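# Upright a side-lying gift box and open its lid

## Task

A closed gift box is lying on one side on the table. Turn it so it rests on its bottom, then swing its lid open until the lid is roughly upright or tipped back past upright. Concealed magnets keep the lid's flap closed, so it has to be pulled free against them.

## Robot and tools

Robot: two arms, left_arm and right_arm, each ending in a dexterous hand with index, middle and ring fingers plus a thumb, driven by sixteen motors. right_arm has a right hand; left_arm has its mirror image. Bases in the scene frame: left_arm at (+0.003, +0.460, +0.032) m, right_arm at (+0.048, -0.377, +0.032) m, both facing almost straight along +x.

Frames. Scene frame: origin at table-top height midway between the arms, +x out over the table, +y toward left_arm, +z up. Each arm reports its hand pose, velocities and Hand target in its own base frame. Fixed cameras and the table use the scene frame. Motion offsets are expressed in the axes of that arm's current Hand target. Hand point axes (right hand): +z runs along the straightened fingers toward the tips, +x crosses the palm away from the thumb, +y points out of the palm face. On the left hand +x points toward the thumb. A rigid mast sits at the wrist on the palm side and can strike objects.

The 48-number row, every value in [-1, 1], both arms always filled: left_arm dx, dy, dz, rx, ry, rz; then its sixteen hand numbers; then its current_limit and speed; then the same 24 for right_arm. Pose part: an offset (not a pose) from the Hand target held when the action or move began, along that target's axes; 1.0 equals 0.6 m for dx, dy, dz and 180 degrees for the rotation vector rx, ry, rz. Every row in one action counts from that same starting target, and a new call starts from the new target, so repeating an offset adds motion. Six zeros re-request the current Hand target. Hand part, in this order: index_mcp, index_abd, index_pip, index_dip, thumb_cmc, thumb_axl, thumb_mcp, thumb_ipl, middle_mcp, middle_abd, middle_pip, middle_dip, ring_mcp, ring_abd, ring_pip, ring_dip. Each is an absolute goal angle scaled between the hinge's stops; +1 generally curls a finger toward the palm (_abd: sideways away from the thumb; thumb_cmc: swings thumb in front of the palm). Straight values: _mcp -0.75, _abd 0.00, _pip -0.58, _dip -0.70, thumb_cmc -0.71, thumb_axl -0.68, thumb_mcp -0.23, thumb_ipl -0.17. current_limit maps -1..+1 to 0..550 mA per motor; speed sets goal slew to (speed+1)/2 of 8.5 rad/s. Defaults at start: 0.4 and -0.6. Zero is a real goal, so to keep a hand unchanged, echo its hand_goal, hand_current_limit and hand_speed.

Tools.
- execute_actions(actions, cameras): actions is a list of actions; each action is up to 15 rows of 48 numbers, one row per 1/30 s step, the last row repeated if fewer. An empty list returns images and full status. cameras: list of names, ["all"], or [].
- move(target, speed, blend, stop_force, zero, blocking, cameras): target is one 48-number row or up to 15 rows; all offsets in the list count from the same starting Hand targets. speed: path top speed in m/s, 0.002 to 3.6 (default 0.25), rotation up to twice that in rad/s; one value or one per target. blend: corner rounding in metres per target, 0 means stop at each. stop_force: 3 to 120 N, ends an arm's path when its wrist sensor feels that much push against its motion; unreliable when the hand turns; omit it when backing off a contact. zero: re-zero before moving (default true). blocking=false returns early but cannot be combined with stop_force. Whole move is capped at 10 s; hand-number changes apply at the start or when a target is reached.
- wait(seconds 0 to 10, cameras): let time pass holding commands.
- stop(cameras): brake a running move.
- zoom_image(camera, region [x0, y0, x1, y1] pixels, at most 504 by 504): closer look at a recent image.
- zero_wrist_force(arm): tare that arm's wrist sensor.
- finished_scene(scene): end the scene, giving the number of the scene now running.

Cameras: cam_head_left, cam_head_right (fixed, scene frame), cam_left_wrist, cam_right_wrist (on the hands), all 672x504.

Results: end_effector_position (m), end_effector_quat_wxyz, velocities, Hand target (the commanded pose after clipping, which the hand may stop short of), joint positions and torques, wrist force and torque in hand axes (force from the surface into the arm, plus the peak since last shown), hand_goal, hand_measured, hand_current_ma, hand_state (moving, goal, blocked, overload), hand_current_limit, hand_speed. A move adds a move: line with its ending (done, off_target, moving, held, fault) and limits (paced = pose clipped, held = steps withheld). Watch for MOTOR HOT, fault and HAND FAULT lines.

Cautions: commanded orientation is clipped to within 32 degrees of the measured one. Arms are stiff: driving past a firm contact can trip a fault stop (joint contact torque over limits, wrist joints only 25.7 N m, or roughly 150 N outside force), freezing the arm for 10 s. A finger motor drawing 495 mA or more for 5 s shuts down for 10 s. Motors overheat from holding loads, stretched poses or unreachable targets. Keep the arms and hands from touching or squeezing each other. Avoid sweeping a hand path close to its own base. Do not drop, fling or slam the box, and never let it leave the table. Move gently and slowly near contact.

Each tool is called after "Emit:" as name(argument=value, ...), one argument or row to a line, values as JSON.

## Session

Emit:
execute_actions(
  actions=[],
)

Emit:
zoom_image(
  camera="cam_head_left",
  region=[180, 160, 460, 330],
)

Scene clock: 0.00 s.
left_arm: end_effector_position=(+0.4063, +0.0850, +0.2300) hand_goal=(-0.754, +0.000, -0.576, -0.696, -0.714, -0.678, -0.226, -0.168, -0.754, +0.000, -0.576, -0.696, -0.754, +0.000, -0.576, -0.696) hand_measured=(-0.754, +0.000, -0.576, -0.696, -0.714, -0.678, -0.226, -0.168, -0.754, +0.000, -0.576, -0.696, -0.754, +0.000, -0.576, -0.696) hand_current_ma=(+0, +0, +0, +0, +0, +0, +0, +0, +0, +0, +0, +0, +0, +0, +0, +0) hand_state=(goal, goal, goal, goal, goal, goal, goal, goal, goal, goal, goal, goal, goal, goal, goal, goal) hand_current_limit=0.40 hand_speed=-0.60 end_effector_quat_wxyz=(+0.000, +0.000, +1.000, +0.000) | right_arm: end_effector_position=(+0.4063, -0.0850, +0.2300) hand_goal=(-0.754, +0.000, -0.576, -0.696, -0.714, -0.678, -0.226, -0.168, -0.754, +0.000, -0.576, -0.696, -0.754, +0.000, -0.576, -0.696) hand_measured=(-0.754, +0.000, -0.576, -0.696, -0.714, -0.678, -0.226, -0.168, -0.754, +0.000, -0.576, -0.696, -0.754, +0.000, -0.576, -0.696) hand_current_ma=(+0, +0, +0, +0, +0, +0, +0, +0, +0, +0, +0, +0, +0, +0, +0, +0) hand_state=(goal, goal, goal, goal, goal, goal, goal, goal, goal, goal, goal, goal, goal, goal, goal, goal) hand_current_limit=0.40 hand_speed=-0.60 end_effector_quat_wxyz=(+0.000, +1.000, +0.000, +0.000)
Joint positions: left_arm=[3.458 -1.419 -2.042 -1.252 1.571 -1.255] | right_arm=[-0.316 -1.723 2.042 -1.89 -1.571 1.255]
Joint velocities: within noise
Joint torques (N m): no reading
Wrist force (N): no reading
Wrist torque (N m): no reading
Wrist force, peak (N): no reading
Hand target: left_arm +0.4063, +0.0850, +0.2300; +0.000, +0.000, +1.000, +0.000 | right_arm +0.4063, -0.0850, +0.2300; +0.000, +1.000, +0.000, +0.000

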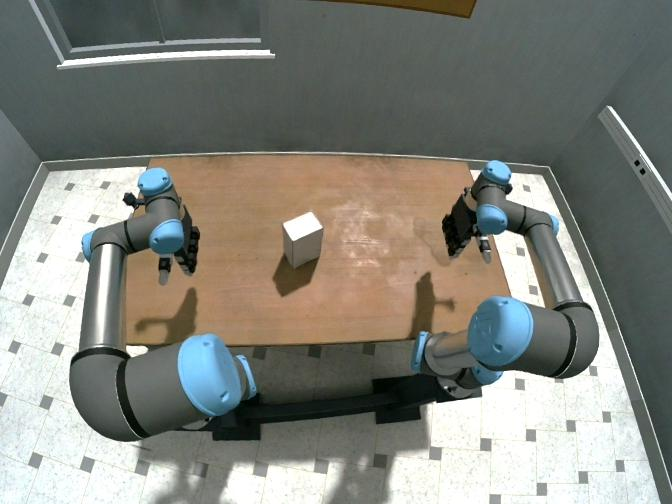

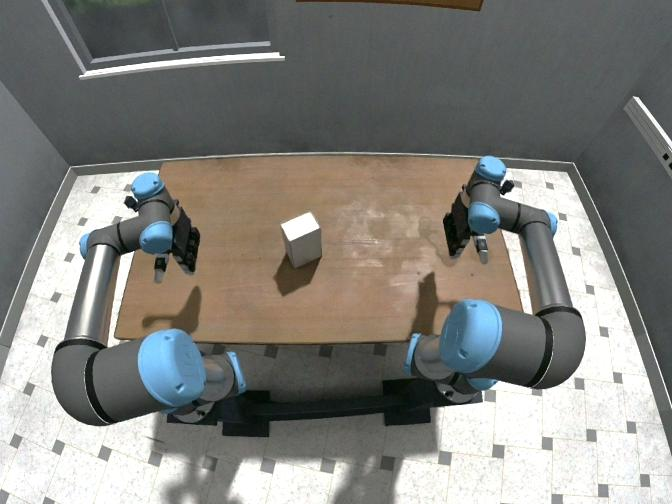

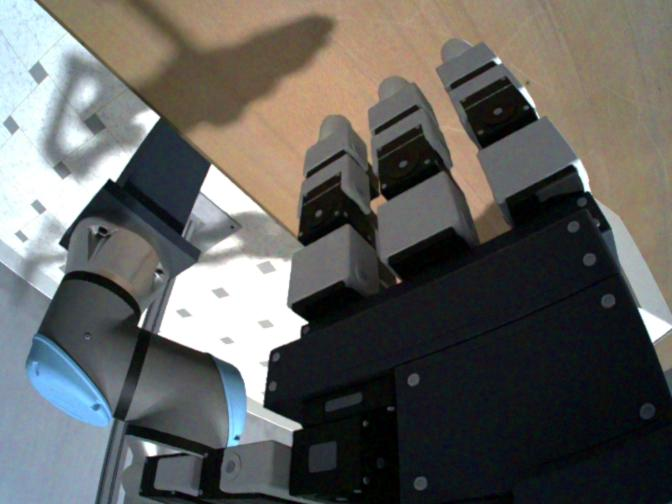

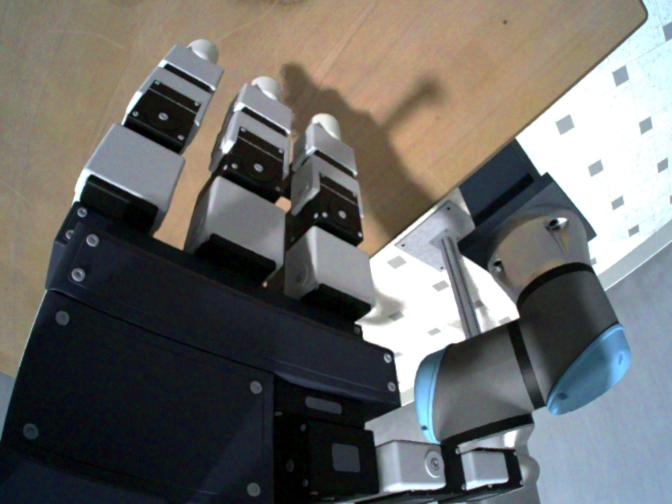

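Scaled by 1.800 from the camera's 672x504 image, which has a finer 960x720 frame.

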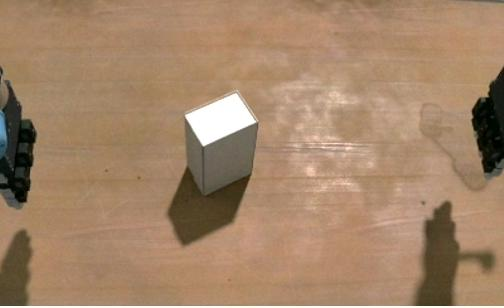

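Emit:
zoom_image(
  camera="cam_head_left",
  region=[265, 195, 345, 285],
)

Emit:
zoom_image(
  camera="cam_head_right",
  region=[265, 195, 345, 285],
)

Emit:
zoom_image(
  camera="cam_left_wrist",
  region=[560, 160, 672, 380],
)

Scaled by 5.600 from the camera's 672x504 image, which has a finer 960x720 frame.

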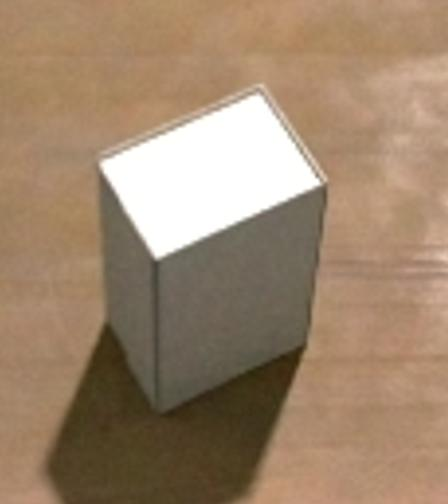

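Scaled by 5.600 from the camera's 672x504 image, which has a finer 960x720 frame.

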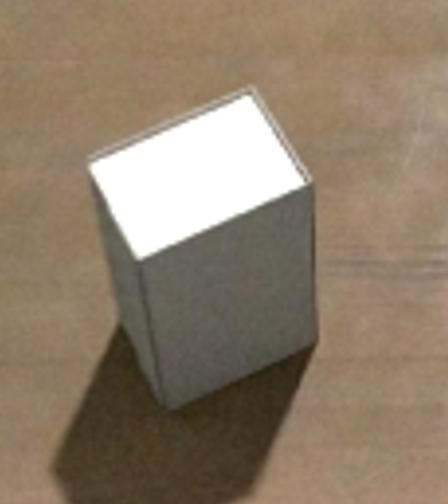

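Scaled by 2.291 from the camera's 672x504 image, which has a finer 960x720 frame.

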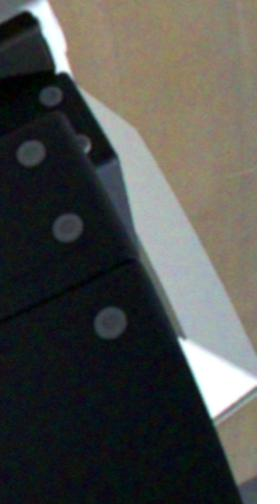

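Emit:
move(
  target=[
    [-0.1,-0.1,-0.133,0,-0.25,0.433,-0.754,0,-0.576,-0.696,-0.714,-0.678,-0.226,-0.168,-0.754,0,-0.576,-0.696,-0.754,0,-0.576,-0.696,0.4,-0.6, -0.1,0.1,-0.133,0,-0.25,-0.433,-0.754,0,-0.576,-0.696,-0.714,-0.678,-0.226,-0.168,-0.754,0,-0.576,-0.696,-0.754,0,-0.576,-0.696,0.4,-0.6],
    [-0.155,-0.21,-0.12,0,-0.5,0.866,-0.754,0,-0.576,-0.696,-0.714,-0.678,-0.226,-0.168,-0.754,0,-0.576,-0.696,-0.754,0,-0.576,-0.696,0.4,-0.6, 0.08,-0.35,-0.12,0,-0.5,-0.866,-0.754,0,-0.576,-0.696,-0.714,-0.678,-0.226,-0.168,-0.754,0,-0.576,-0.696,-0.754,0,-0.576,-0.696,0.4,-0.6],
  ],
  speed=0.6,
  blend=0.05,
  cameras=["all"],
)

Scene clock: 39.37 s.
left_arm: end_effector_position=(+0.4993, -0.0410, +0.3020) hand_goal=(-0.754, +0.000, -0.576, -0.696, -0.714, -0.678, -0.226, -0.168, -0.754, +0.000, -0.576, -0.696, -0.754, +0.000, -0.576, -0.696) hand_measured=(-0.760, +0.000, -0.576, -0.696, -0.720, -0.678, -0.224, -0.168, -0.760, +0.000, -0.576, -0.696, -0.760, +0.000, -0.576, -0.696) hand_current_ma=(+0, +0, +0, +0, -1, +0, +0, +0, -1, +0, +0, +0, +0, +0, +0, +0) hand_state=(goal, goal, goal, goal, goal, goal, goal, goal, goal, goal, goal, goal, goal, goal, goal, goal) hand_current_limit=0.40 hand_speed=-0.60 end_effector_quat_wxyz=(+0.500, +0.866, +0.000, +0.000) | right_arm: end_effector_position=(+0.4543, +0.1250, +0.3020) hand_goal=(-0.754, +0.000, -0.576, -0.696, -0.714, -0.678, -0.226, -0.168, -0.754, +0.000, -0.576, -0.696, -0.754, +0.000, -0.576, -0.696) hand_measured=(-0.746, +0.000, -0.576, -0.696, -0.708, -0.678, -0.224, -0.168, -0.746, +0.000, -0.576, -0.696, -0.748, +0.000, -0.576, -0.696) hand_current_ma=(+2, +0, +0, +0, +1, +0, +0, +0, +2, +0, +0, +0, +1, +0, +0, +0) hand_state=(goal, goal, goal, goal, goal, goal, goal, goal, goal, goal, goal, goal, goal, goal, goal, goal) hand_current_limit=0.40 hand_speed=-0.60 end_effector_quat_wxyz=(+0.000, +0.000, +0.866, -0.500)
Joint positions: left_arm=[3.8 -1.749 -1.827 -1.951 0.816 2.568] | right_arm=[0.316 -1.522 1.648 -1.203 -2.538 -0.991]
Joint torques (N m): left_arm=[-11.09 17.38 29.72 -0.6 1.01 2.02] | right_arm=[9.74 -33.66 -13.99 -4.04 1.26 -1.34]
Wrist force (N): left_arm=[0.2 -1.9 -0.4] | right_arm=[0.3 -0.1 0.2]
Wrist torque (N m): left_arm=[0.03 -0.01 0.01] | right_arm=[-0.03 -0.13 0.16]
Wrist force, peak (N): left_arm=[1.1 -2.2 -0.6] | right_arm=[1.5 -0.6 0.9]
Hand target: left_arm +0.4993, -0.0410, +0.3020; +0.500, +0.866, +0.000, +0.000 | right_arm +0.4543, +0.1250, +0.3020; +0.000, +0.000, +0.866, -0.500
Off the commanded pose: left_arm 0.000 m, 0 deg | right_arm 0.000 m, 0 deg.
move: done
camera_calibration:
cam_left_wrist: T_world_to_cam=[[-0.786495, 0.282528, -0.549184, 0.540325], [0.409082, 0.904502, -0.120531, -0.184466], [0.462685, -0.319458, -0.826964, 0.133602], [0, 0, 0, 1]] pos_world=[0.438609, 0.0568734, 0.384988]
cam_right_wrist: T_world_to_cam=[[0.767798, 0.380803, -0.515243, -0.215923], [0.398639, 0.345631, 0.849486, -0.528253], [0.501571, -0.857629, 0.113572, -0.0229972], [0, 0, 0, 1]] pos_world=[0.387902, 0.245082, 0.340103]

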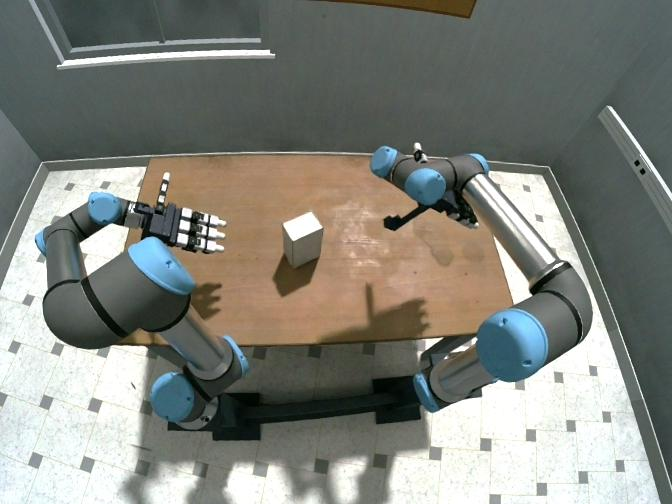

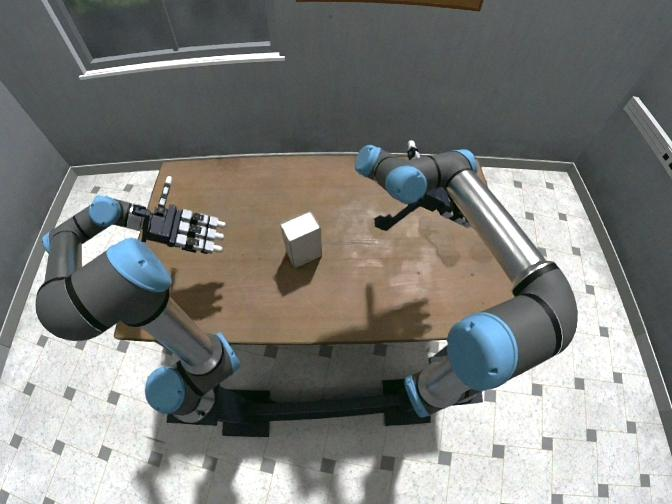

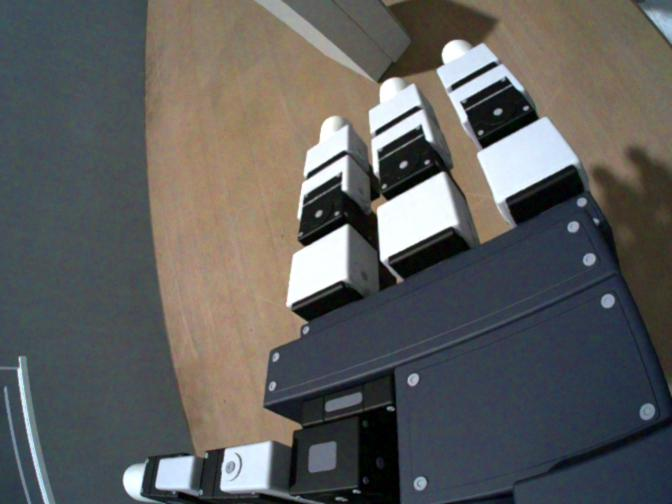

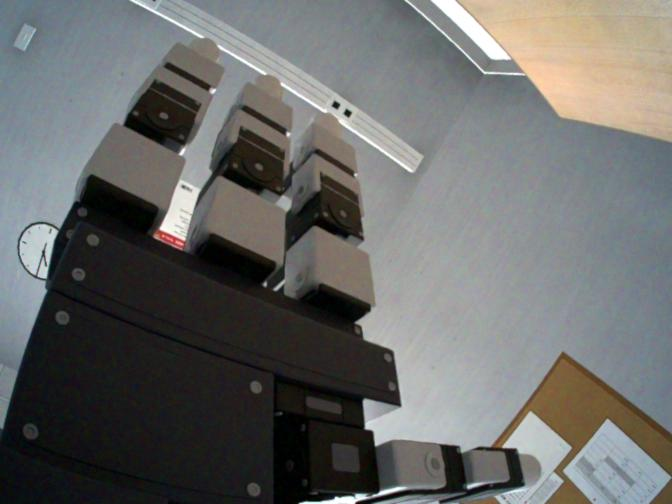

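Emit:
zoom_image(
  camera="cam_left_wrist",
  region=[250, 0, 430, 90],
)

Emit:
move(
  target=[0.03,0.15,-0.1,0,0,0,-0.754,0,-0.576,-0.696,-0.714,-0.678,-0.226,-0.168,-0.754,0,-0.576,-0.696,-0.754,0,-0.576,-0.696,0.4,-0.6, 0,0.1,0.05,-0.6667,0,0,-0.754,0,-0.576,-0.696,-0.714,-0.678,-0.226,-0.168,-0.754,0,-0.576,-0.696,-0.754,0,-0.576,-0.696,0.4,-0.6],
  speed=0.6,
  cameras=["cam_left_wrist","cam_right_wrist","cam_head_right"],
)

Emit:
zoom_image(
  camera="cam_left_wrist",
  region=[200, 0, 450, 160],
)

Emit:
zoom_image(
  camera="cam_right_wrist",
  region=[150, 0, 480, 160],
)

Scaled by 2.800 from the camera's 672x504 image, which has a finer 960x720 frame.

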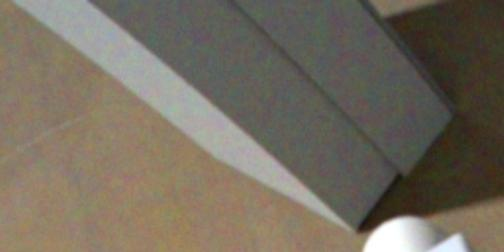

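Scene clock: 53.40 s.
left_arm: end_effector_position=(+0.5173, -0.0340, +0.4099) hand_goal=(-0.754, +0.000, -0.576, -0.696, -0.714, -0.678, -0.226, -0.168, -0.754, +0.000, -0.576, -0.696, -0.754, +0.000, -0.576, -0.696) hand_measured=(-0.760, +0.000, -0.576, -0.696, -0.720, -0.678, -0.224, -0.168, -0.760, +0.000, -0.576, -0.696, -0.760, +0.000, -0.576, -0.696) hand_current_ma=(+0, +0, +0, +0, -1, +0, +0, +0, -1, +0, +0, +0, +0, +0, +0, +0) hand_state=(goal, goal, goal, goal, goal, goal, goal, goal, goal, goal, goal, goal, goal, goal, goal, goal) hand_current_limit=0.40 hand_speed=-0.60 end_effector_quat_wxyz=(+0.500, +0.866, +0.000, +0.000) | right_arm: end_effector_position=(+0.4543, +0.1290, +0.2350) hand_goal=(-0.754, +0.000, -0.576, -0.696, -0.714, -0.678, -0.226, -0.168, -0.754, +0.000, -0.576, -0.696, -0.754, +0.000, -0.576, -0.696) hand_measured=(-0.760, +0.000, -0.576, -0.696, -0.718, -0.678, -0.224, -0.168, -0.760, +0.000, -0.576, -0.696, -0.760, +0.000, -0.576, -0.696) hand_current_ma=(-1, +0, +0, +0, -1, +0, +0, +0, -1, +0, +0, +0, -1, +0, +0, +0) hand_state=(goal, goal, goal, goal, goal, goal, goal, goal, goal, goal, goal, goal, goal, goal, goal, goal) hand_current_limit=0.40 hand_speed=-0.60 end_effector_quat_wxyz=(+0.000, +0.000, +0.866, +0.500)
Joint positions: left_arm=[3.79 -1.719 -1.575 -2.226 0.809 2.558] | right_arm=[-0.558 -1.469 2.133 -1.493 -0.746 -2.466]
Joint torques (N m): left_arm=[-10.85 18 30.02 -0.56 -2.82 -1.32] | right_arm=[9.7 -6.74 -22.65 0.87 3.93 -1.69]
Wrist force (N): left_arm=[0.4 -1.8 -0.5] | right_arm=[0.6 -0.4 0.1]
Wrist torque (N m): left_arm=[0.05 -0.05 0.14] | right_arm=[-0.19 -0.08 0.20]
Wrist force, peak (N): left_arm=[0.3 -2.3 -0.3] | right_arm=[0.5 -0.9 0.5]
Hand target: left_arm +0.5173, -0.0340, +0.4099; +0.500, +0.866, +0.000, +0.000 | right_arm +0.4543, +0.1290, +0.2350; +0.000, +0.000, +0.866, +0.500
Off the commanded pose: left_arm 0.000 m, 0 deg | right_arm 0.000 m, 0 deg.
move: done
camera_calibration:
cam_left_wrist: T_world_to_cam=[[-0.78645, 0.282589, -0.549218, 0.611753], [0.409185, 0.904451, -0.120563, -0.185183], [0.462671, -0.319549, -0.826937, 0.216737], [0, 0, 0, 1]] pos_world=[0.456609, 0.0638731, 0.492887]
cam_right_wrist: T_world_to_cam=[[0.767701, 0.255658, 0.5876, -0.494928], [0.398475, -0.908581, -0.125295, -0.0818156], [0.50185, 0.330332, -0.799392, 0.049332], [0, 0, 0, 1]] pos_world=[0.387801, 0.0359005, 0.320004]
Images, in order (width x height): cam_head_right 672x504, cam_left_wrist 672x504, cam_right_wrist 672x504.

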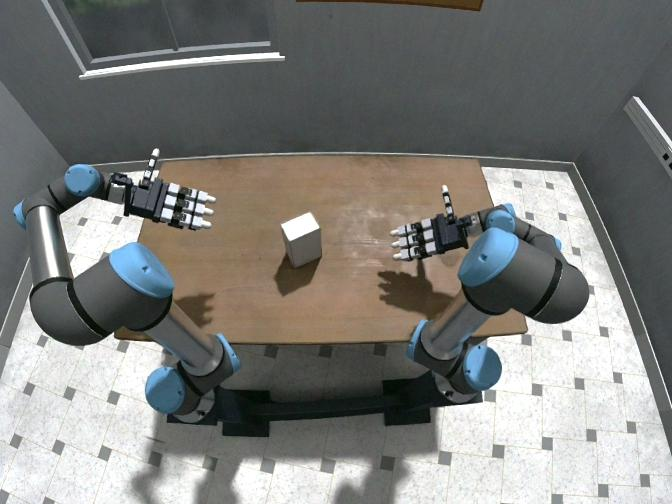

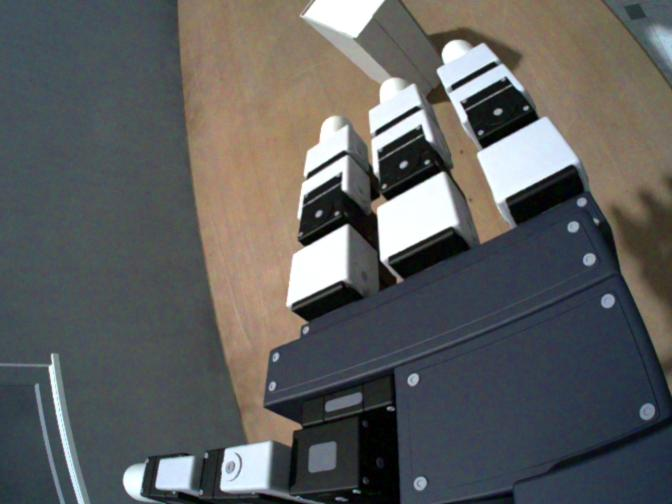

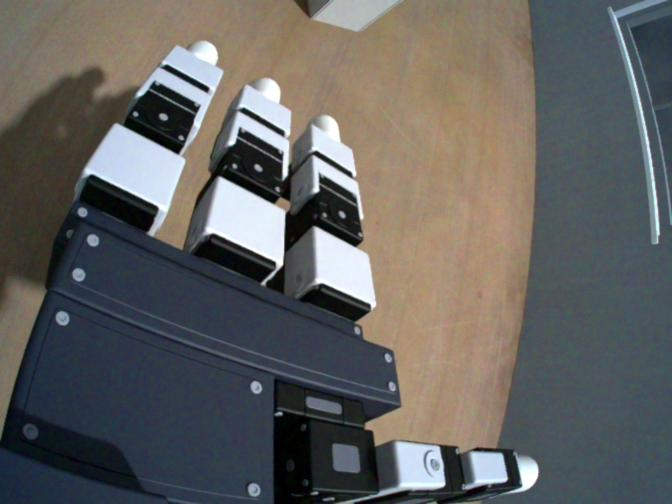

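Scaled by 2.016 from the camera's 672x504 image, which has a finer 960x720 frame.

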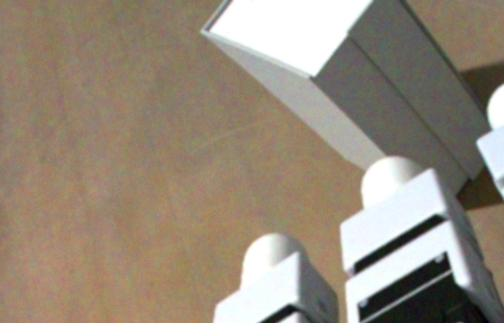

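Scaled by 1.527 from the camera's 672x504 image, which has a finer 960x720 frame.

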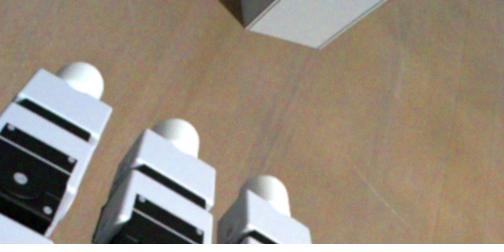

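Emit:
move(
  target=[
    [0.0167,0.0833,0.1443,0.2041,0.3365,-0.5833,-0.754,0,-0.576,-0.696,0.571,-0.678,0.0,0.043,-0.754,0,-0.576,-0.696,-0.754,0,-0.576,-0.696,0.4,-0.5, 0,0,0,0,0,0,-0.754,0,-0.576,-0.696,-0.714,-0.678,-0.226,-0.168,-0.754,0,-0.576,-0.696,-0.754,0,-0.576,-0.696,0.4,-0.6],
    [0.05,0.1109,0.5317,0.2041,0.3365,-0.5833,-0.754,0,-0.576,-0.696,0.571,-0.678,0.0,0.043,-0.754,0,-0.576,-0.696,-0.754,0,-0.576,-0.696,0.4,-0.5, 0,0,0,0,0,0,-0.754,0,-0.576,-0.696,-0.714,-0.678,-0.226,-0.168,-0.754,0,-0.576,-0.696,-0.754,0,-0.576,-0.696,0.4,-0.6],
  ],
  speed=0.6,
  blend=0.05,
  cameras=["cam_head_left","cam_head_right","cam_left_wrist"],
)

Emit:
zoom_image(
  camera="cam_head_left",
  region=[240, 150, 380, 280],
)

Emit:
zoom_image(
  camera="cam_head_right",
  region=[240, 150, 380, 280],
)

Scene clock: 101.50 s.
left_arm: end_effector_position=(+0.5473, -0.3435, +0.3081) hand_goal=(-0.754, +0.000, -0.576, -0.696, +0.570, -0.678, +0.000, +0.042, -0.754, +0.000, -0.576, -0.696, -0.754, +0.000, -0.576, -0.696) hand_measured=(-0.756, +0.000, -0.576, -0.696, +0.568, -0.678, +0.002, +0.042, -0.756, +0.000, -0.576, -0.696, -0.754, +0.000, -0.576, -0.696) hand_current_ma=(+0, +0, +0, +0, +0, +0, +0, +0, +0, +0, +0, +0, +0, +0, +0, +0) hand_state=(goal, goal, goal, goal, goal, goal, goal, goal, goal, goal, goal, goal, goal, goal, goal, goal) hand_current_limit=0.40 hand_speed=-0.50 end_effector_quat_wxyz=(+0.000, +0.518, +0.855, +0.000) | right_arm: end_effector_position=(+0.4543, +0.1290, +0.2350) hand_goal=(-0.754, +0.000, -0.576, -0.696, -0.714, -0.678, -0.226, -0.168, -0.754, +0.000, -0.576, -0.696, -0.754, +0.000, -0.576, -0.696) hand_measured=(-0.760, +0.000, -0.576, -0.696, -0.718, -0.678, -0.224, -0.168, -0.760, +0.000, -0.576, -0.696, -0.760, +0.000, -0.576, -0.696) hand_current_ma=(-1, +0, +0, +0, -1, +0, +0, +0, -1, +0, +0, +0, -1, +0, +0, +0) hand_state=(goal, goal, goal, goal, goal, goal, goal, goal, goal, goal, goal, goal, goal, goal, goal, goal) hand_current_limit=0.40 hand_speed=-0.60 end_effector_quat_wxyz=(+0.000, +0.000, +0.866, +0.500)
Joint positions: left_arm=[2.66 -1.866 -1.356 -1.491 1.57 -0.963] | right_arm=[-0.558 -1.469 2.133 -1.492 -0.746 -2.466]
Joint torques (N m): left_arm=[-11.74 27.41 31.03 0.94 2.22 -2.4] | right_arm=[9.5 -7.41 -23.74 1.02 3.52 -1.65]
Wrist force (N): left_arm=[0.0 0.3 -0.6] | right_arm=[0.3 -0.5 -0.1]
Wrist torque (N m): left_arm=[0.14 0.03 0.02] | right_arm=[-0.17 -0.03 0.17]
Wrist force, peak (N): left_arm=[0.7 -2.4 -0.7] | right_arm=[0.8 -0.4 0.1]
Hand target: left_arm +0.5473, -0.3436, +0.3081; +0.000, +0.518, +0.855, +0.000 | right_arm +0.4543, +0.1290, +0.2350; +0.000, +0.000, +0.866, +0.500
Off the commanded pose: left_arm 0.000 m, 0 deg | right_arm 0.000 m, 0 deg.
move: done
camera_calibration:
cam_left_wrist: T_world_to_cam=[[-0.183179, -0.982646, -0.0291933, -0.258143], [-0.682548, 0.105752, 0.723149, 0.13336], [-0.707512, 0.152391, -0.690075, 0.780138], [0, 0, 0, 1]] pos_world=[0.595695, -0.386653, 0.434378]
Images, in order (width x height): cam_head_left 672x504, cam_head_right 672x504, cam_left_wrist 672x504.

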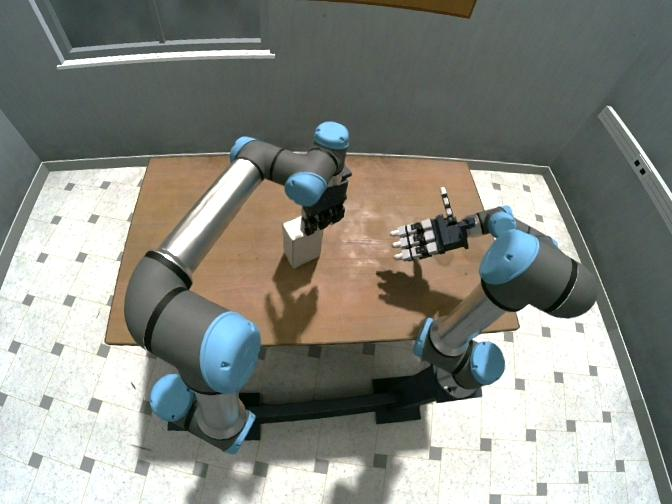

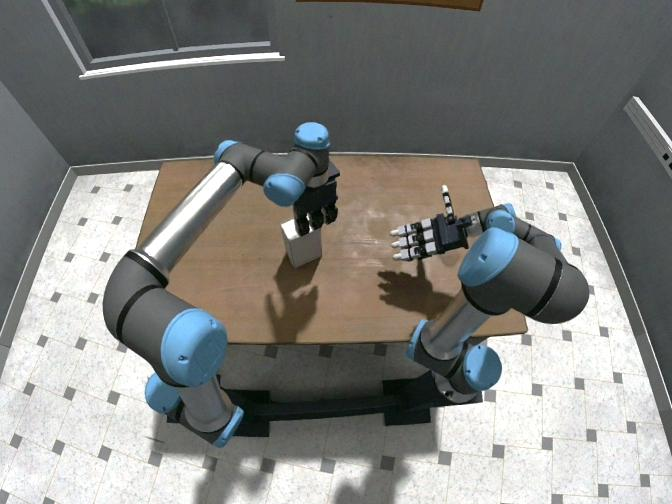

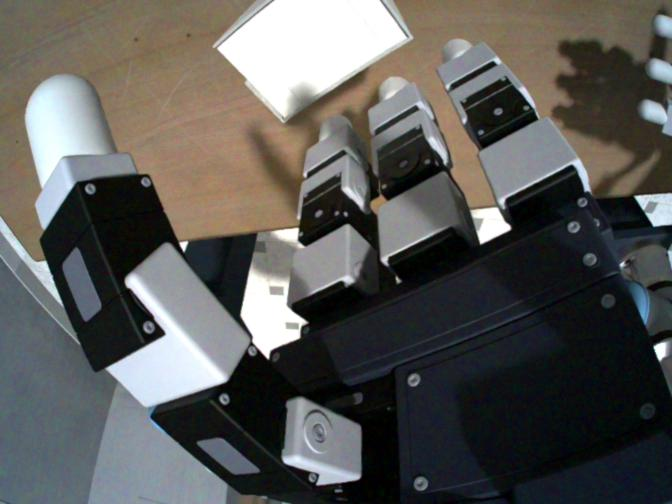

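Scaled by 3.600 from the camera's 672x504 image, which has a finer 960x720 frame.

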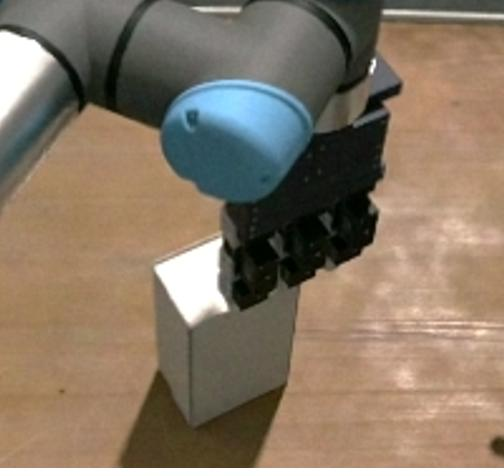

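Scaled by 3.600 from the camera's 672x504 image, which has a finer 960x720 frame.

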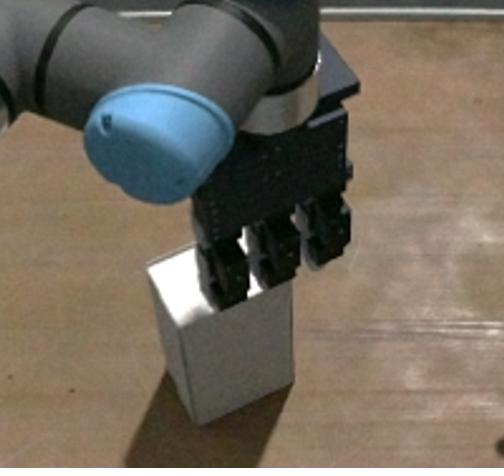

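Emit:
move(
  target=[0.0348,-0.0164,0.04,0,0,0,-0.754,0,-0.576,-0.696,0.571,-0.678,0.0,0.043,-0.754,0,-0.576,-0.696,-0.754,0,-0.576,-0.696,0.4,-0.5, 0,0,0,0,0,0,-0.754,0,-0.576,-0.696,-0.714,-0.678,-0.226,-0.168,-0.754,0,-0.576,-0.696,-0.754,0,-0.576,-0.696,0.4,-0.6],
  speed=0.15,
  cameras=["cam_left_wrist"],
)

Emit:
zoom_image(
  camera="cam_left_wrist",
  region=[170, 0, 500, 170],
)

Scene clock: 125.07 s.
left_arm: end_effector_position=(+0.5290, -0.3296, +0.2841) hand_goal=(-0.754, +0.000, -0.576, -0.696, +0.570, -0.678, +0.000, +0.042, -0.754, +0.000, -0.576, -0.696, -0.754, +0.000, -0.576, -0.696) hand_measured=(-0.756, +0.000, -0.576, -0.696, +0.568, -0.678, +0.002, +0.042, -0.756, +0.000, -0.576, -0.696, -0.754, +0.000, -0.576, -0.696) hand_current_ma=(+0, +0, +0, +0, +0, +0, +0, +0, +0, +0, +0, +0, +0, +0, +0, +0) hand_state=(goal, goal, goal, goal, goal, goal, goal, goal, goal, goal, goal, goal, goal, goal, goal, goal) hand_current_limit=0.40 hand_speed=-0.50 end_effector_quat_wxyz=(+0.000, +0.518, +0.855, +0.000) | right_arm: end_effector_position=(+0.4543, +0.1290, +0.2350) hand_goal=(-0.754, +0.000, -0.576, -0.696, -0.714, -0.678, -0.226, -0.168, -0.754, +0.000, -0.576, -0.696, -0.754, +0.000, -0.576, -0.696) hand_measured=(-0.760, +0.000, -0.576, -0.696, -0.718, -0.678, -0.224, -0.168, -0.760, +0.000, -0.576, -0.696, -0.760, +0.000, -0.576, -0.696) hand_current_ma=(-1, +0, +0, +0, -1, +0, +0, +0, -1, +0, +0, +0, -1, +0, +0, +0) hand_state=(goal, goal, goal, goal, goal, goal, goal, goal, goal, goal, goal, goal, goal, goal, goal, goal) hand_current_limit=0.40 hand_speed=-0.60 end_effector_quat_wxyz=(+0.000, +0.000, +0.866, +0.500)
Joint positions: left_arm=[2.666 -1.817 -1.48 -1.415 1.57 -0.957] | right_arm=[-0.558 -1.469 2.133 -1.492 -0.746 -2.466]
Joint torques (N m): left_arm=[11.93 46.19 15.34 3.81 1.6 1.98] | right_arm=[9.65 -7.94 -23.74 1.01 3.03 -1.53]
Wrist force (N): left_arm=[0.2 0.2 -0.4] | right_arm=[0.2 -0.3 -0.1]
Wrist torque (N m): left_arm=[0.11 -0.02 -0.06] | right_arm=[-0.16 -0.02 0.15]
Wrist force, peak (N): left_arm=[-0.1 0.3 -0.9] | right_arm=[0.6 -0.6 0.1]
Hand target: left_arm +0.5289, -0.3296, +0.2841; +0.000, +0.518, +0.855, +0.000 | right_arm +0.4543, +0.1290, +0.2350; +0.000, +0.000, +0.866, +0.500
Off the commanded pose: left_arm 0.000 m, 0 deg | right_arm 0.000 m, 0 deg.
move: done
camera_calibration:
cam_left_wrist: T_world_to_cam=[[-0.183102, -0.982659, -0.0292507, -0.248661], [-0.682465, 0.105638, 0.723244, 0.136636], [-0.707612, 0.15239, -0.689973, 0.748542], [0, 0, 0, 1]] pos_world=[0.577396, -0.372853, 0.410379]
Images, in order (width x height): cam_left_wrist 672x504.

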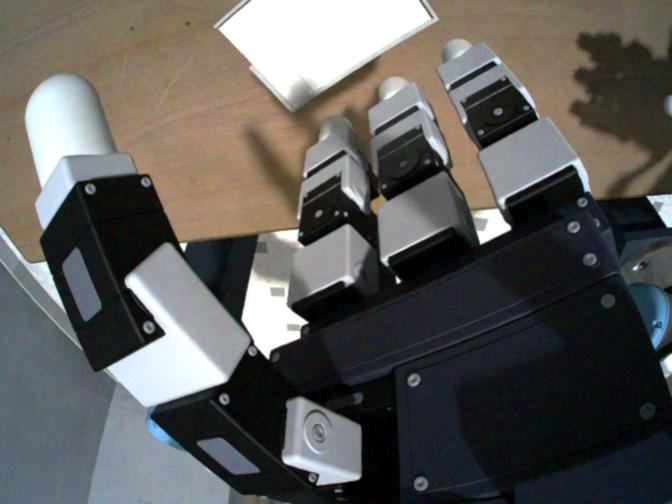

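Scaled by 1.527 from the camera's 672x504 image, which has a finer 960x720 frame.

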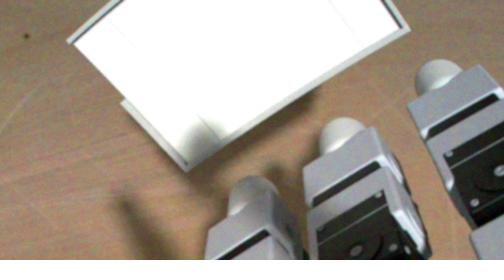

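Emit:
zoom_image(
  camera="cam_left_wrist",
  region=[205, 0, 325, 120],
)

Emit:
zoom_image(
  camera="cam_left_wrist",
  region=[320, 0, 450, 100],
)

Scaled by 4.200 from the camera's 672x504 image, which has a finer 960x720 frame.

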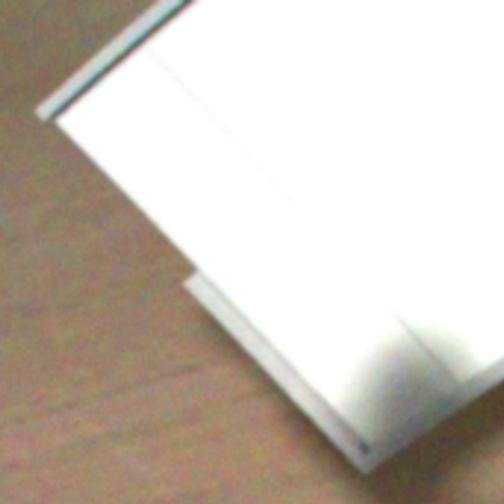

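Scaled by 3.877 from the camera's 672x504 image, which has a finer 960x720 frame.

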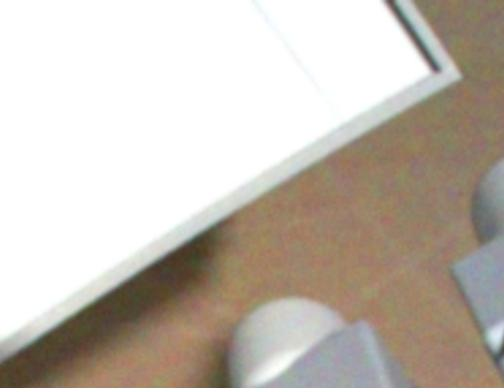

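Emit:
move(
  target=[-0.0167,0,0.2962,0,0,0,-0.754,0,-0.576,-0.696,0.571,-0.678,0.0,0.043,-0.754,0,-0.576,-0.696,-0.754,0,-0.576,-0.696,0.4,-0.5, 0,0,0,0,0,0,-0.754,0,-0.576,-0.696,-0.714,-0.678,-0.226,-0.168,-0.754,0,-0.576,-0.696,-0.754,0,-0.576,-0.696,0.4,-0.6],
  speed=0.12,
  stop_force=6,
  cameras=["cam_left_wrist","cam_head_left","cam_head_right"],
)

Emit:
zoom_image(
  camera="cam_left_wrist",
  region=[100, 0, 500, 200],
)

Emit:
zoom_image(
  camera="cam_head_left",
  region=[240, 150, 380, 280],
)

Scene clock: 162.30 s.
left_arm: end_effector_position=(+0.5330, -0.3382, +0.1112) hand_goal=(-0.754, +0.000, -0.576, -0.696, +0.570, -0.678, +0.000, +0.042, -0.754, +0.000, -0.576, -0.696, -0.754, +0.000, -0.576, -0.696) hand_measured=(-0.754, +0.000, -0.576, -0.696, +0.568, -0.678, -0.046, +0.026, -0.754, +0.000, -0.576, -0.696, -0.754, +0.000, -0.576, -0.696) hand_current_ma=(+0, +0, +0, +0, +0, +0, -49, -6, +0, +0, +0, +0, +0, +0, +0, +0) hand_state=(goal, goal, goal, goal, goal, goal, blocked, goal, goal, goal, goal, goal, goal, goal, goal, goal) hand_current_limit=0.40 hand_speed=-0.50 end_effector_quat_wxyz=(+0.000, +0.518, +0.855, +0.000) | right_arm: end_effector_position=(+0.4543, +0.1290, +0.2350) hand_goal=(-0.754, +0.000, -0.576, -0.696, -0.714, -0.678, -0.226, -0.168, -0.754, +0.000, -0.576, -0.696, -0.754, +0.000, -0.576, -0.696) hand_measured=(-0.760, +0.000, -0.576, -0.696, -0.718, -0.678, -0.224, -0.168, -0.760, +0.000, -0.576, -0.696, -0.760, +0.000, -0.576, -0.696) hand_current_ma=(-1, +0, +0, +0, -1, +0, +0, +0, -1, +0, +0, +0, -1, +0, +0, +0) hand_state=(goal, goal, goal, goal, goal, goal, goal, goal, goal, goal, goal, goal, goal, goal, goal, goal) hand_current_limit=0.40 hand_speed=-0.60 end_effector_quat_wxyz=(+0.000, +0.000, +0.866, +0.500)
Joint positions: left_arm=[2.657 -1.981 -1.729 -1.003 1.57 -0.966] | right_arm=[-0.558 -1.469 2.133 -1.492 -0.746 -2.466]
Joint torques (N m): left_arm=[9.59 48.92 26.8 0.96 -0.31 1.74] | right_arm=[9.41 -7.77 -23.49 0.84 2.4 -1.44]
Wrist force (N): left_arm=[-0.1 1.2 -2.3] | right_arm=[0.6 -0.3 0.1]
Wrist torque (N m): left_arm=[0.09 0.05 0.04] | right_arm=[-0.17 -0.07 0.19]
Wrist force, peak (N): left_arm=[0.2 0.2 -6.2] | right_arm=[0.8 -0.5 -0.1]
Hand target: left_arm +0.5330, -0.3382, +0.1112; +0.000, +0.518, +0.855, +0.000 (not the last commanded pose) | right_arm +0.4543, +0.1290, +0.2350; +0.000, +0.000, +0.866, +0.500
Off the commanded pose: left_arm 0.005 m, 0 deg | right_arm 0.000 m, 0 deg.
move: contact (left_arm)
camera_calibration:
cam_left_wrist: T_world_to_cam=[[-0.183067, -0.982662, -0.0293432, -0.261324], [-0.682025, 0.105449, 0.723686, 0.26502], [-0.708045, 0.152496, -0.689505, 0.633556], [0, 0, 0, 1]] pos_world=[0.581497, -0.381354, 0.237381]
Images, in order (width x height): cam_head_left 672x504, cam_head_right 672x504, cam_left_wrist 672x504.

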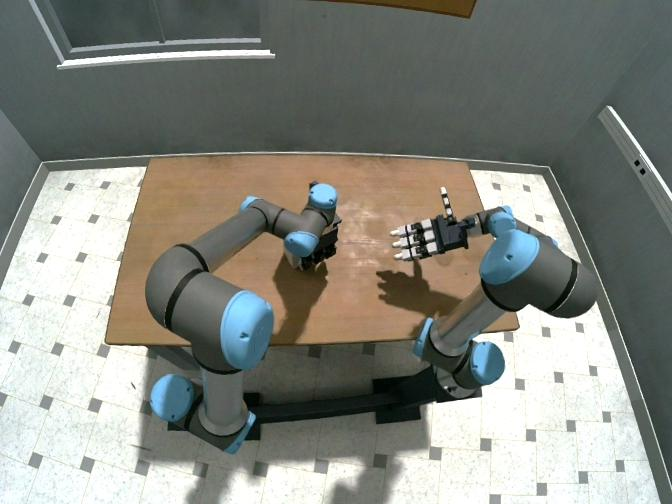

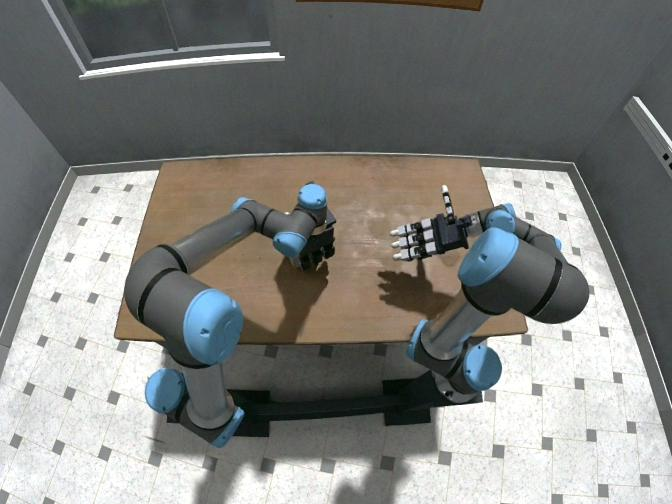

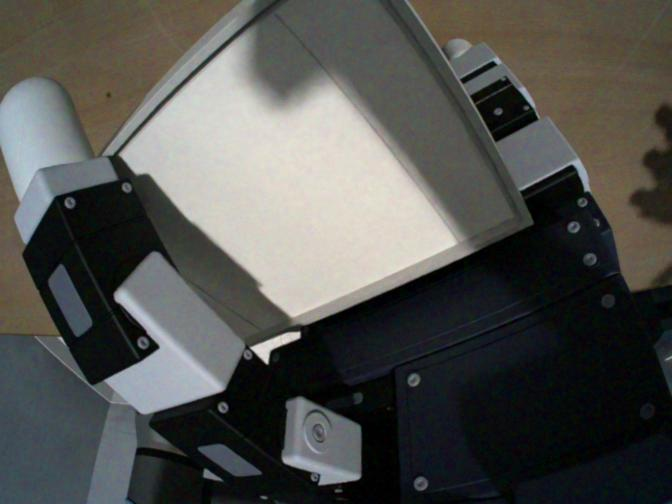

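Scaled by 1.260 from the camera's 672x504 image, which has a finer 960x720 frame.

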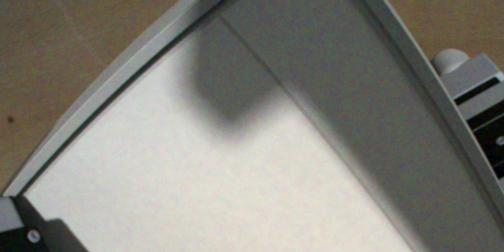

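Scaled by 3.600 from the camera's 672x504 image, which has a finer 960x720 frame.

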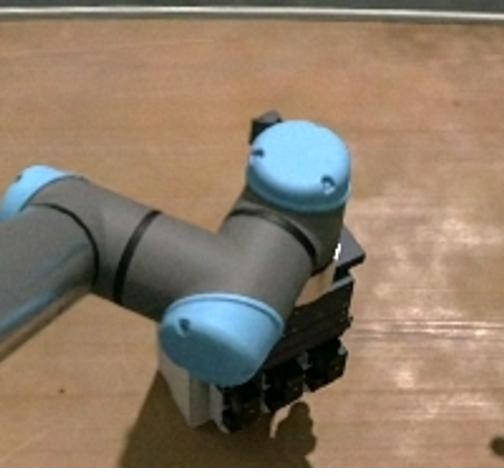

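Emit:
move(
  target=[0,0,0,0,0,0,-0.754,0,-0.576,-0.696,0.571,-0.678,-0.225,0.26,-0.754,0,-0.576,-0.696,-0.754,0,-0.576,-0.696,0.4,-0.4, 0,0,0,0,0,0,-0.754,0,-0.576,-0.696,-0.714,-0.678,-0.226,-0.168,-0.754,0,-0.576,-0.696,-0.754,0,-0.576,-0.696,0.4,-0.6],
)

Emit:
move(
  target=[0,0.012,0.013,0,0,0,-0.754,0,-0.576,-0.696,0.571,-0.678,-0.225,0.26,-0.754,0,-0.576,-0.696,-0.754,0,-0.576,-0.696,0.4,-0.4, 0,0,0,0,0,0,-0.754,0,-0.576,-0.696,-0.714,-0.678,-0.226,-0.168,-0.754,0,-0.576,-0.696,-0.754,0,-0.576,-0.696,0.4,-0.6],
  speed=0.04,
  stop_force=4,
)

Emit:
move(
  target=[0,0,0,0,0,0,-0.754,0,-0.576,-0.696,0.571,-0.678,-0.15,0.75,-0.754,0,-0.576,-0.696,-0.754,0,-0.576,-0.696,0.4,-0.7, 0,0,0,0,0,0,-0.754,0,-0.576,-0.696,-0.714,-0.678,-0.226,-0.168,-0.754,0,-0.576,-0.696,-0.754,0,-0.576,-0.696,0.4,-0.6],
  cameras=["cam_left_wrist","cam_head_left","cam_head_right"],
)

Emit:
zoom_image(
  camera="cam_head_right",
  region=[250, 160, 370, 280],
)

Scene clock: 200.90 s.
left_arm: end_effector_position=(+0.5330, -0.3382, +0.1112) hand_goal=(-0.754, +0.000, -0.576, -0.696, +0.570, -0.678, -0.226, +0.260, -0.754, +0.000, -0.576, -0.696, -0.754, +0.000, -0.576, -0.696) hand_measured=(-0.754, +0.000, -0.576, -0.696, +0.568, -0.678, -0.216, +0.258, -0.754, +0.000, -0.576, -0.696, -0.754, +0.000, -0.576, -0.696) hand_current_ma=(+0, +0, +0, +0, +0, +0, +2, +0, +0, +0, +0, +0, +0, +0, +0, +0) hand_state=(goal, goal, goal, goal, goal, goal, goal, goal, goal, goal, goal, goal, goal, goal, goal, goal) hand_current_limit=0.40 hand_speed=-0.40 end_effector_quat_wxyz=(+0.000, +0.518, +0.855, +0.000) | right_arm: end_effector_position=(+0.4543, +0.1290, +0.2350) hand_goal=(-0.754, +0.000, -0.576, -0.696, -0.714, -0.678, -0.226, -0.168, -0.754, +0.000, -0.576, -0.696, -0.754, +0.000, -0.576, -0.696) hand_measured=(-0.760, +0.000, -0.576, -0.696, -0.718, -0.678, -0.224, -0.168, -0.760, +0.000, -0.576, -0.696, -0.760, +0.000, -0.576, -0.696) hand_current_ma=(-1, +0, +0, +0, -1, +0, +0, +0, -1, +0, +0, +0, -1, +0, +0, +0) hand_state=(goal, goal, goal, goal, goal, goal, goal, goal, goal, goal, goal, goal, goal, goal, goal, goal) hand_current_limit=0.40 hand_speed=-0.60 end_effector_quat_wxyz=(+0.000, +0.000, +0.866, +0.500)
Joint positions: left_arm=[2.657 -1.981 -1.729 -1.003 1.57 -0.966] | right_arm=[-0.558 -1.469 2.133 -1.492 -0.746 -2.466]
Joint torques (N m): left_arm=[9.29 48.91 27.47 2.26 -0.25 1.78] | right_arm=[9.94 -7.8 -23.69 0.79 2 -1.41]
Wrist force (N): left_arm=[0.0 0.0 -0.3] | right_arm=[0.3 -0.2 0.1]
Wrist torque (N m): left_arm=[0.06 0.02 0.04] | right_arm=[-0.15 -0.02 0.16]
Wrist force, peak (N): left_arm=[0.1 1.5 -2.7] | right_arm=[0.7 -0.5 -0.1]
Hand target: left_arm +0.5330, -0.3382, +0.1112; +0.000, +0.518, +0.855, +0.000 | right_arm +0.4543, +0.1290, +0.2350; +0.000, +0.000, +0.866, +0.500
Off the commanded pose: left_arm 0.000 m, 0 deg | right_arm 0.000 m, 0 deg.
move: done

Scene clock: 202.33 s.
left_arm: end_effector_position=(+0.5394, -0.3348, +0.1034) hand_goal=(-0.754, +0.000, -0.576, -0.696, +0.570, -0.678, -0.226, +0.260, -0.754, +0.000, -0.576, -0.696, -0.754, +0.000, -0.576, -0.696) hand_measured=(-0.754, +0.000, -0.576, -0.696, +0.568, -0.678, -0.216, +0.258, -0.754, +0.000, -0.576, -0.696, -0.754, +0.000, -0.576, -0.696) hand_current_ma=(+0, +0, +0, +0, +0, +0, +2, +0, +0, +0, +0, +0, +0, +0, +0, +0) hand_state=(goal, goal, goal, goal, goal, goal, goal, goal, goal, goal, goal, goal, goal, goal, goal, goal) hand_current_limit=0.40 hand_speed=-0.40 end_effector_quat_wxyz=(+0.000, +0.518, +0.855, +0.000) | right_arm: end_effector_position=(+0.4543, +0.1290, +0.2350) hand_goal=(-0.754, +0.000, -0.576, -0.696, -0.714, -0.678, -0.226, -0.168, -0.754, +0.000, -0.576, -0.696, -0.754, +0.000, -0.576, -0.696) hand_measured=(-0.760, +0.000, -0.576, -0.696, -0.718, -0.678, -0.224, -0.168, -0.760, +0.000, -0.576, -0.696, -0.760, +0.000, -0.576, -0.696) hand_current_ma=(-1, +0, +0, +0, -1, +0, +0, +0, -1, +0, +0, +0, -1, +0, +0, +0) hand_state=(goal, goal, goal, goal, goal, goal, goal, goal, goal, goal, goal, goal, goal, goal, goal, goal) hand_current_limit=0.40 hand_speed=-0.60 end_effector_quat_wxyz=(+0.000, +0.000, +0.866, +0.500)
Joint positions: left_arm=[2.666 -1.997 -1.729 -0.987 1.57 -0.956] | right_arm=[-0.558 -1.469 2.133 -1.492 -0.746 -2.466]
Joint torques (N m): left_arm=[12.08 28.26 28.72 3.79 0.49 1.85] | right_arm=[9.29 -7.89 -23.58 0.79 1.8 -1.42]
Wrist force (N): left_arm=[0.0 0.2 -0.5] | right_arm=[0.8 -0.3 0.2]
Wrist torque (N m): left_arm=[0.11 0.00 -0.08] | right_arm=[-0.18 -0.11 0.21]
Wrist force, peak (N): left_arm=[0.1 -0.3 -0.7] | right_arm=[0.8 -0.3 0.2]
Hand target: left_arm +0.5394, -0.3348, +0.1034; +0.000, +0.518, +0.855, +0.000 | right_arm +0.4543, +0.1290, +0.2350; +0.000, +0.000, +0.866, +0.500
Off the commanded pose: left_arm 0.000 m, 0 deg | right_arm 0.000 m, 0 deg.
move: done

Scene clock: 202.93 s.
left_arm: end_effector_position=(+0.5394, -0.3348, +0.1034) hand_goal=(-0.754, +0.000, -0.576, -0.696, +0.570, -0.678, -0.150, +0.750, -0.754, +0.000, -0.576, -0.696, -0.754, +0.000, -0.576, -0.696) hand_measured=(-0.754, +0.000, -0.576, -0.696, +0.566, -0.678, -0.208, +0.396, -0.754, +0.000, -0.576, -0.696, -0.754, +0.000, -0.576, -0.696) hand_current_ma=(+0, +0, +0, +0, +0, +0, -79, -385, +0, +0, +0, +0, +0, +0, +0, +0) hand_state=(goal, goal, goal, goal, goal, goal, blocked, blocked, goal, goal, goal, goal, goal, goal, goal, goal) hand_current_limit=0.40 hand_speed=-0.70 end_effector_quat_wxyz=(+0.000, +0.518, +0.855, +0.000) | right_arm: end_effector_position=(+0.4543, +0.1290, +0.2350) hand_goal=(-0.754, +0.000, -0.576, -0.696, -0.714, -0.678, -0.226, -0.168, -0.754, +0.000, -0.576, -0.696, -0.754, +0.000, -0.576, -0.696) hand_measured=(-0.760, +0.000, -0.576, -0.696, -0.718, -0.678, -0.224, -0.168, -0.760, +0.000, -0.576, -0.696, -0.760, +0.000, -0.576, -0.696) hand_current_ma=(-1, +0, +0, +0, -1, +0, +0, +0, -1, +0, +0, +0, -1, +0, +0, +0) hand_state=(goal, goal, goal, goal, goal, goal, goal, goal, goal, goal, goal, goal, goal, goal, goal, goal) hand_current_limit=0.40 hand_speed=-0.60 end_effector_quat_wxyz=(+0.000, +0.000, +0.866, +0.500)
Joint positions: left_arm=[2.666 -1.997 -1.729 -0.987 1.57 -0.956] | right_arm=[-0.558 -1.469 2.133 -1.492 -0.746 -2.466]
Joint torques (N m): left_arm=[9.1 28.55 23.7 1.89 0.69 1.53] | right_arm=[9.04 -7.89 -23.17 0.85 1.81 -1.38]
Wrist force (N): left_arm=[0.2 0.1 -1.4] | right_arm=[0.5 -0.3 0.1]
Wrist torque (N m): left_arm=[0.22 -0.03 -0.03] | right_arm=[-0.18 -0.07 0.19]
Wrist force, peak (N): left_arm=[0.7 1.0 -2.1] | right_arm=[0.7 -0.4 0.1]
Hand target: left_arm +0.5394, -0.3348, +0.1034; +0.000, +0.518, +0.855, +0.000 | right_arm +0.4543, +0.1290, +0.2350; +0.000, +0.000, +0.866, +0.500
Off the commanded pose: left_arm 0.000 m, 0 deg | right_arm 0.000 m, 0 deg.
move: done
camera_calibration:
cam_left_wrist: T_world_to_cam=[[-0.18305, -0.982669, -0.0292174, -0.25718], [-0.68207, 0.105539, 0.723631, 0.274755], [-0.708007, 0.152389, -0.689568, 0.632158], [0, 0, 0, 1]] pos_world=[0.587897, -0.378054, 0.22958]
Images, in order (width x height): cam_head_left 672x504, cam_head_right 672x504, cam_left_wrist 672x504.

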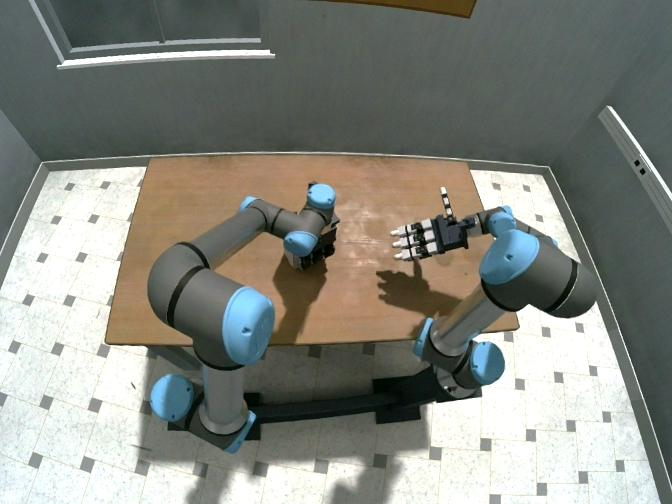

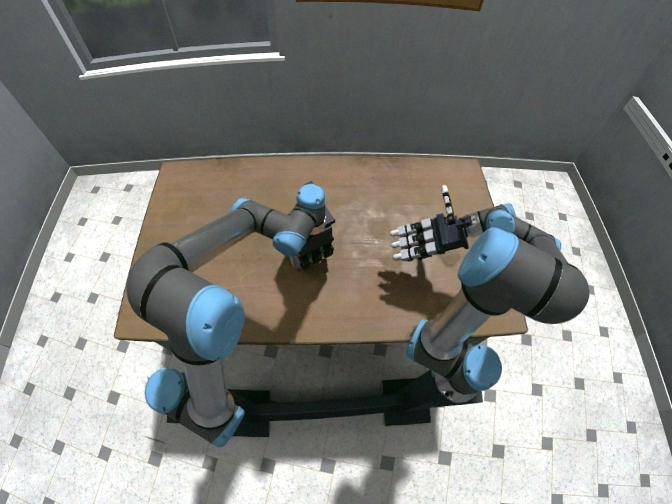

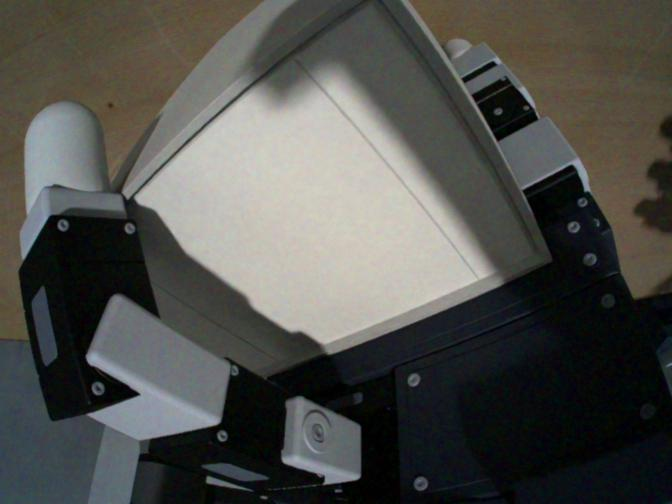

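Scaled by 4.200 from the camera's 672x504 image, which has a finer 960x720 frame.

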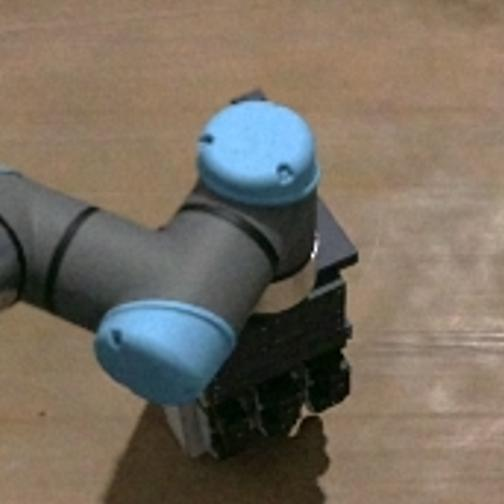

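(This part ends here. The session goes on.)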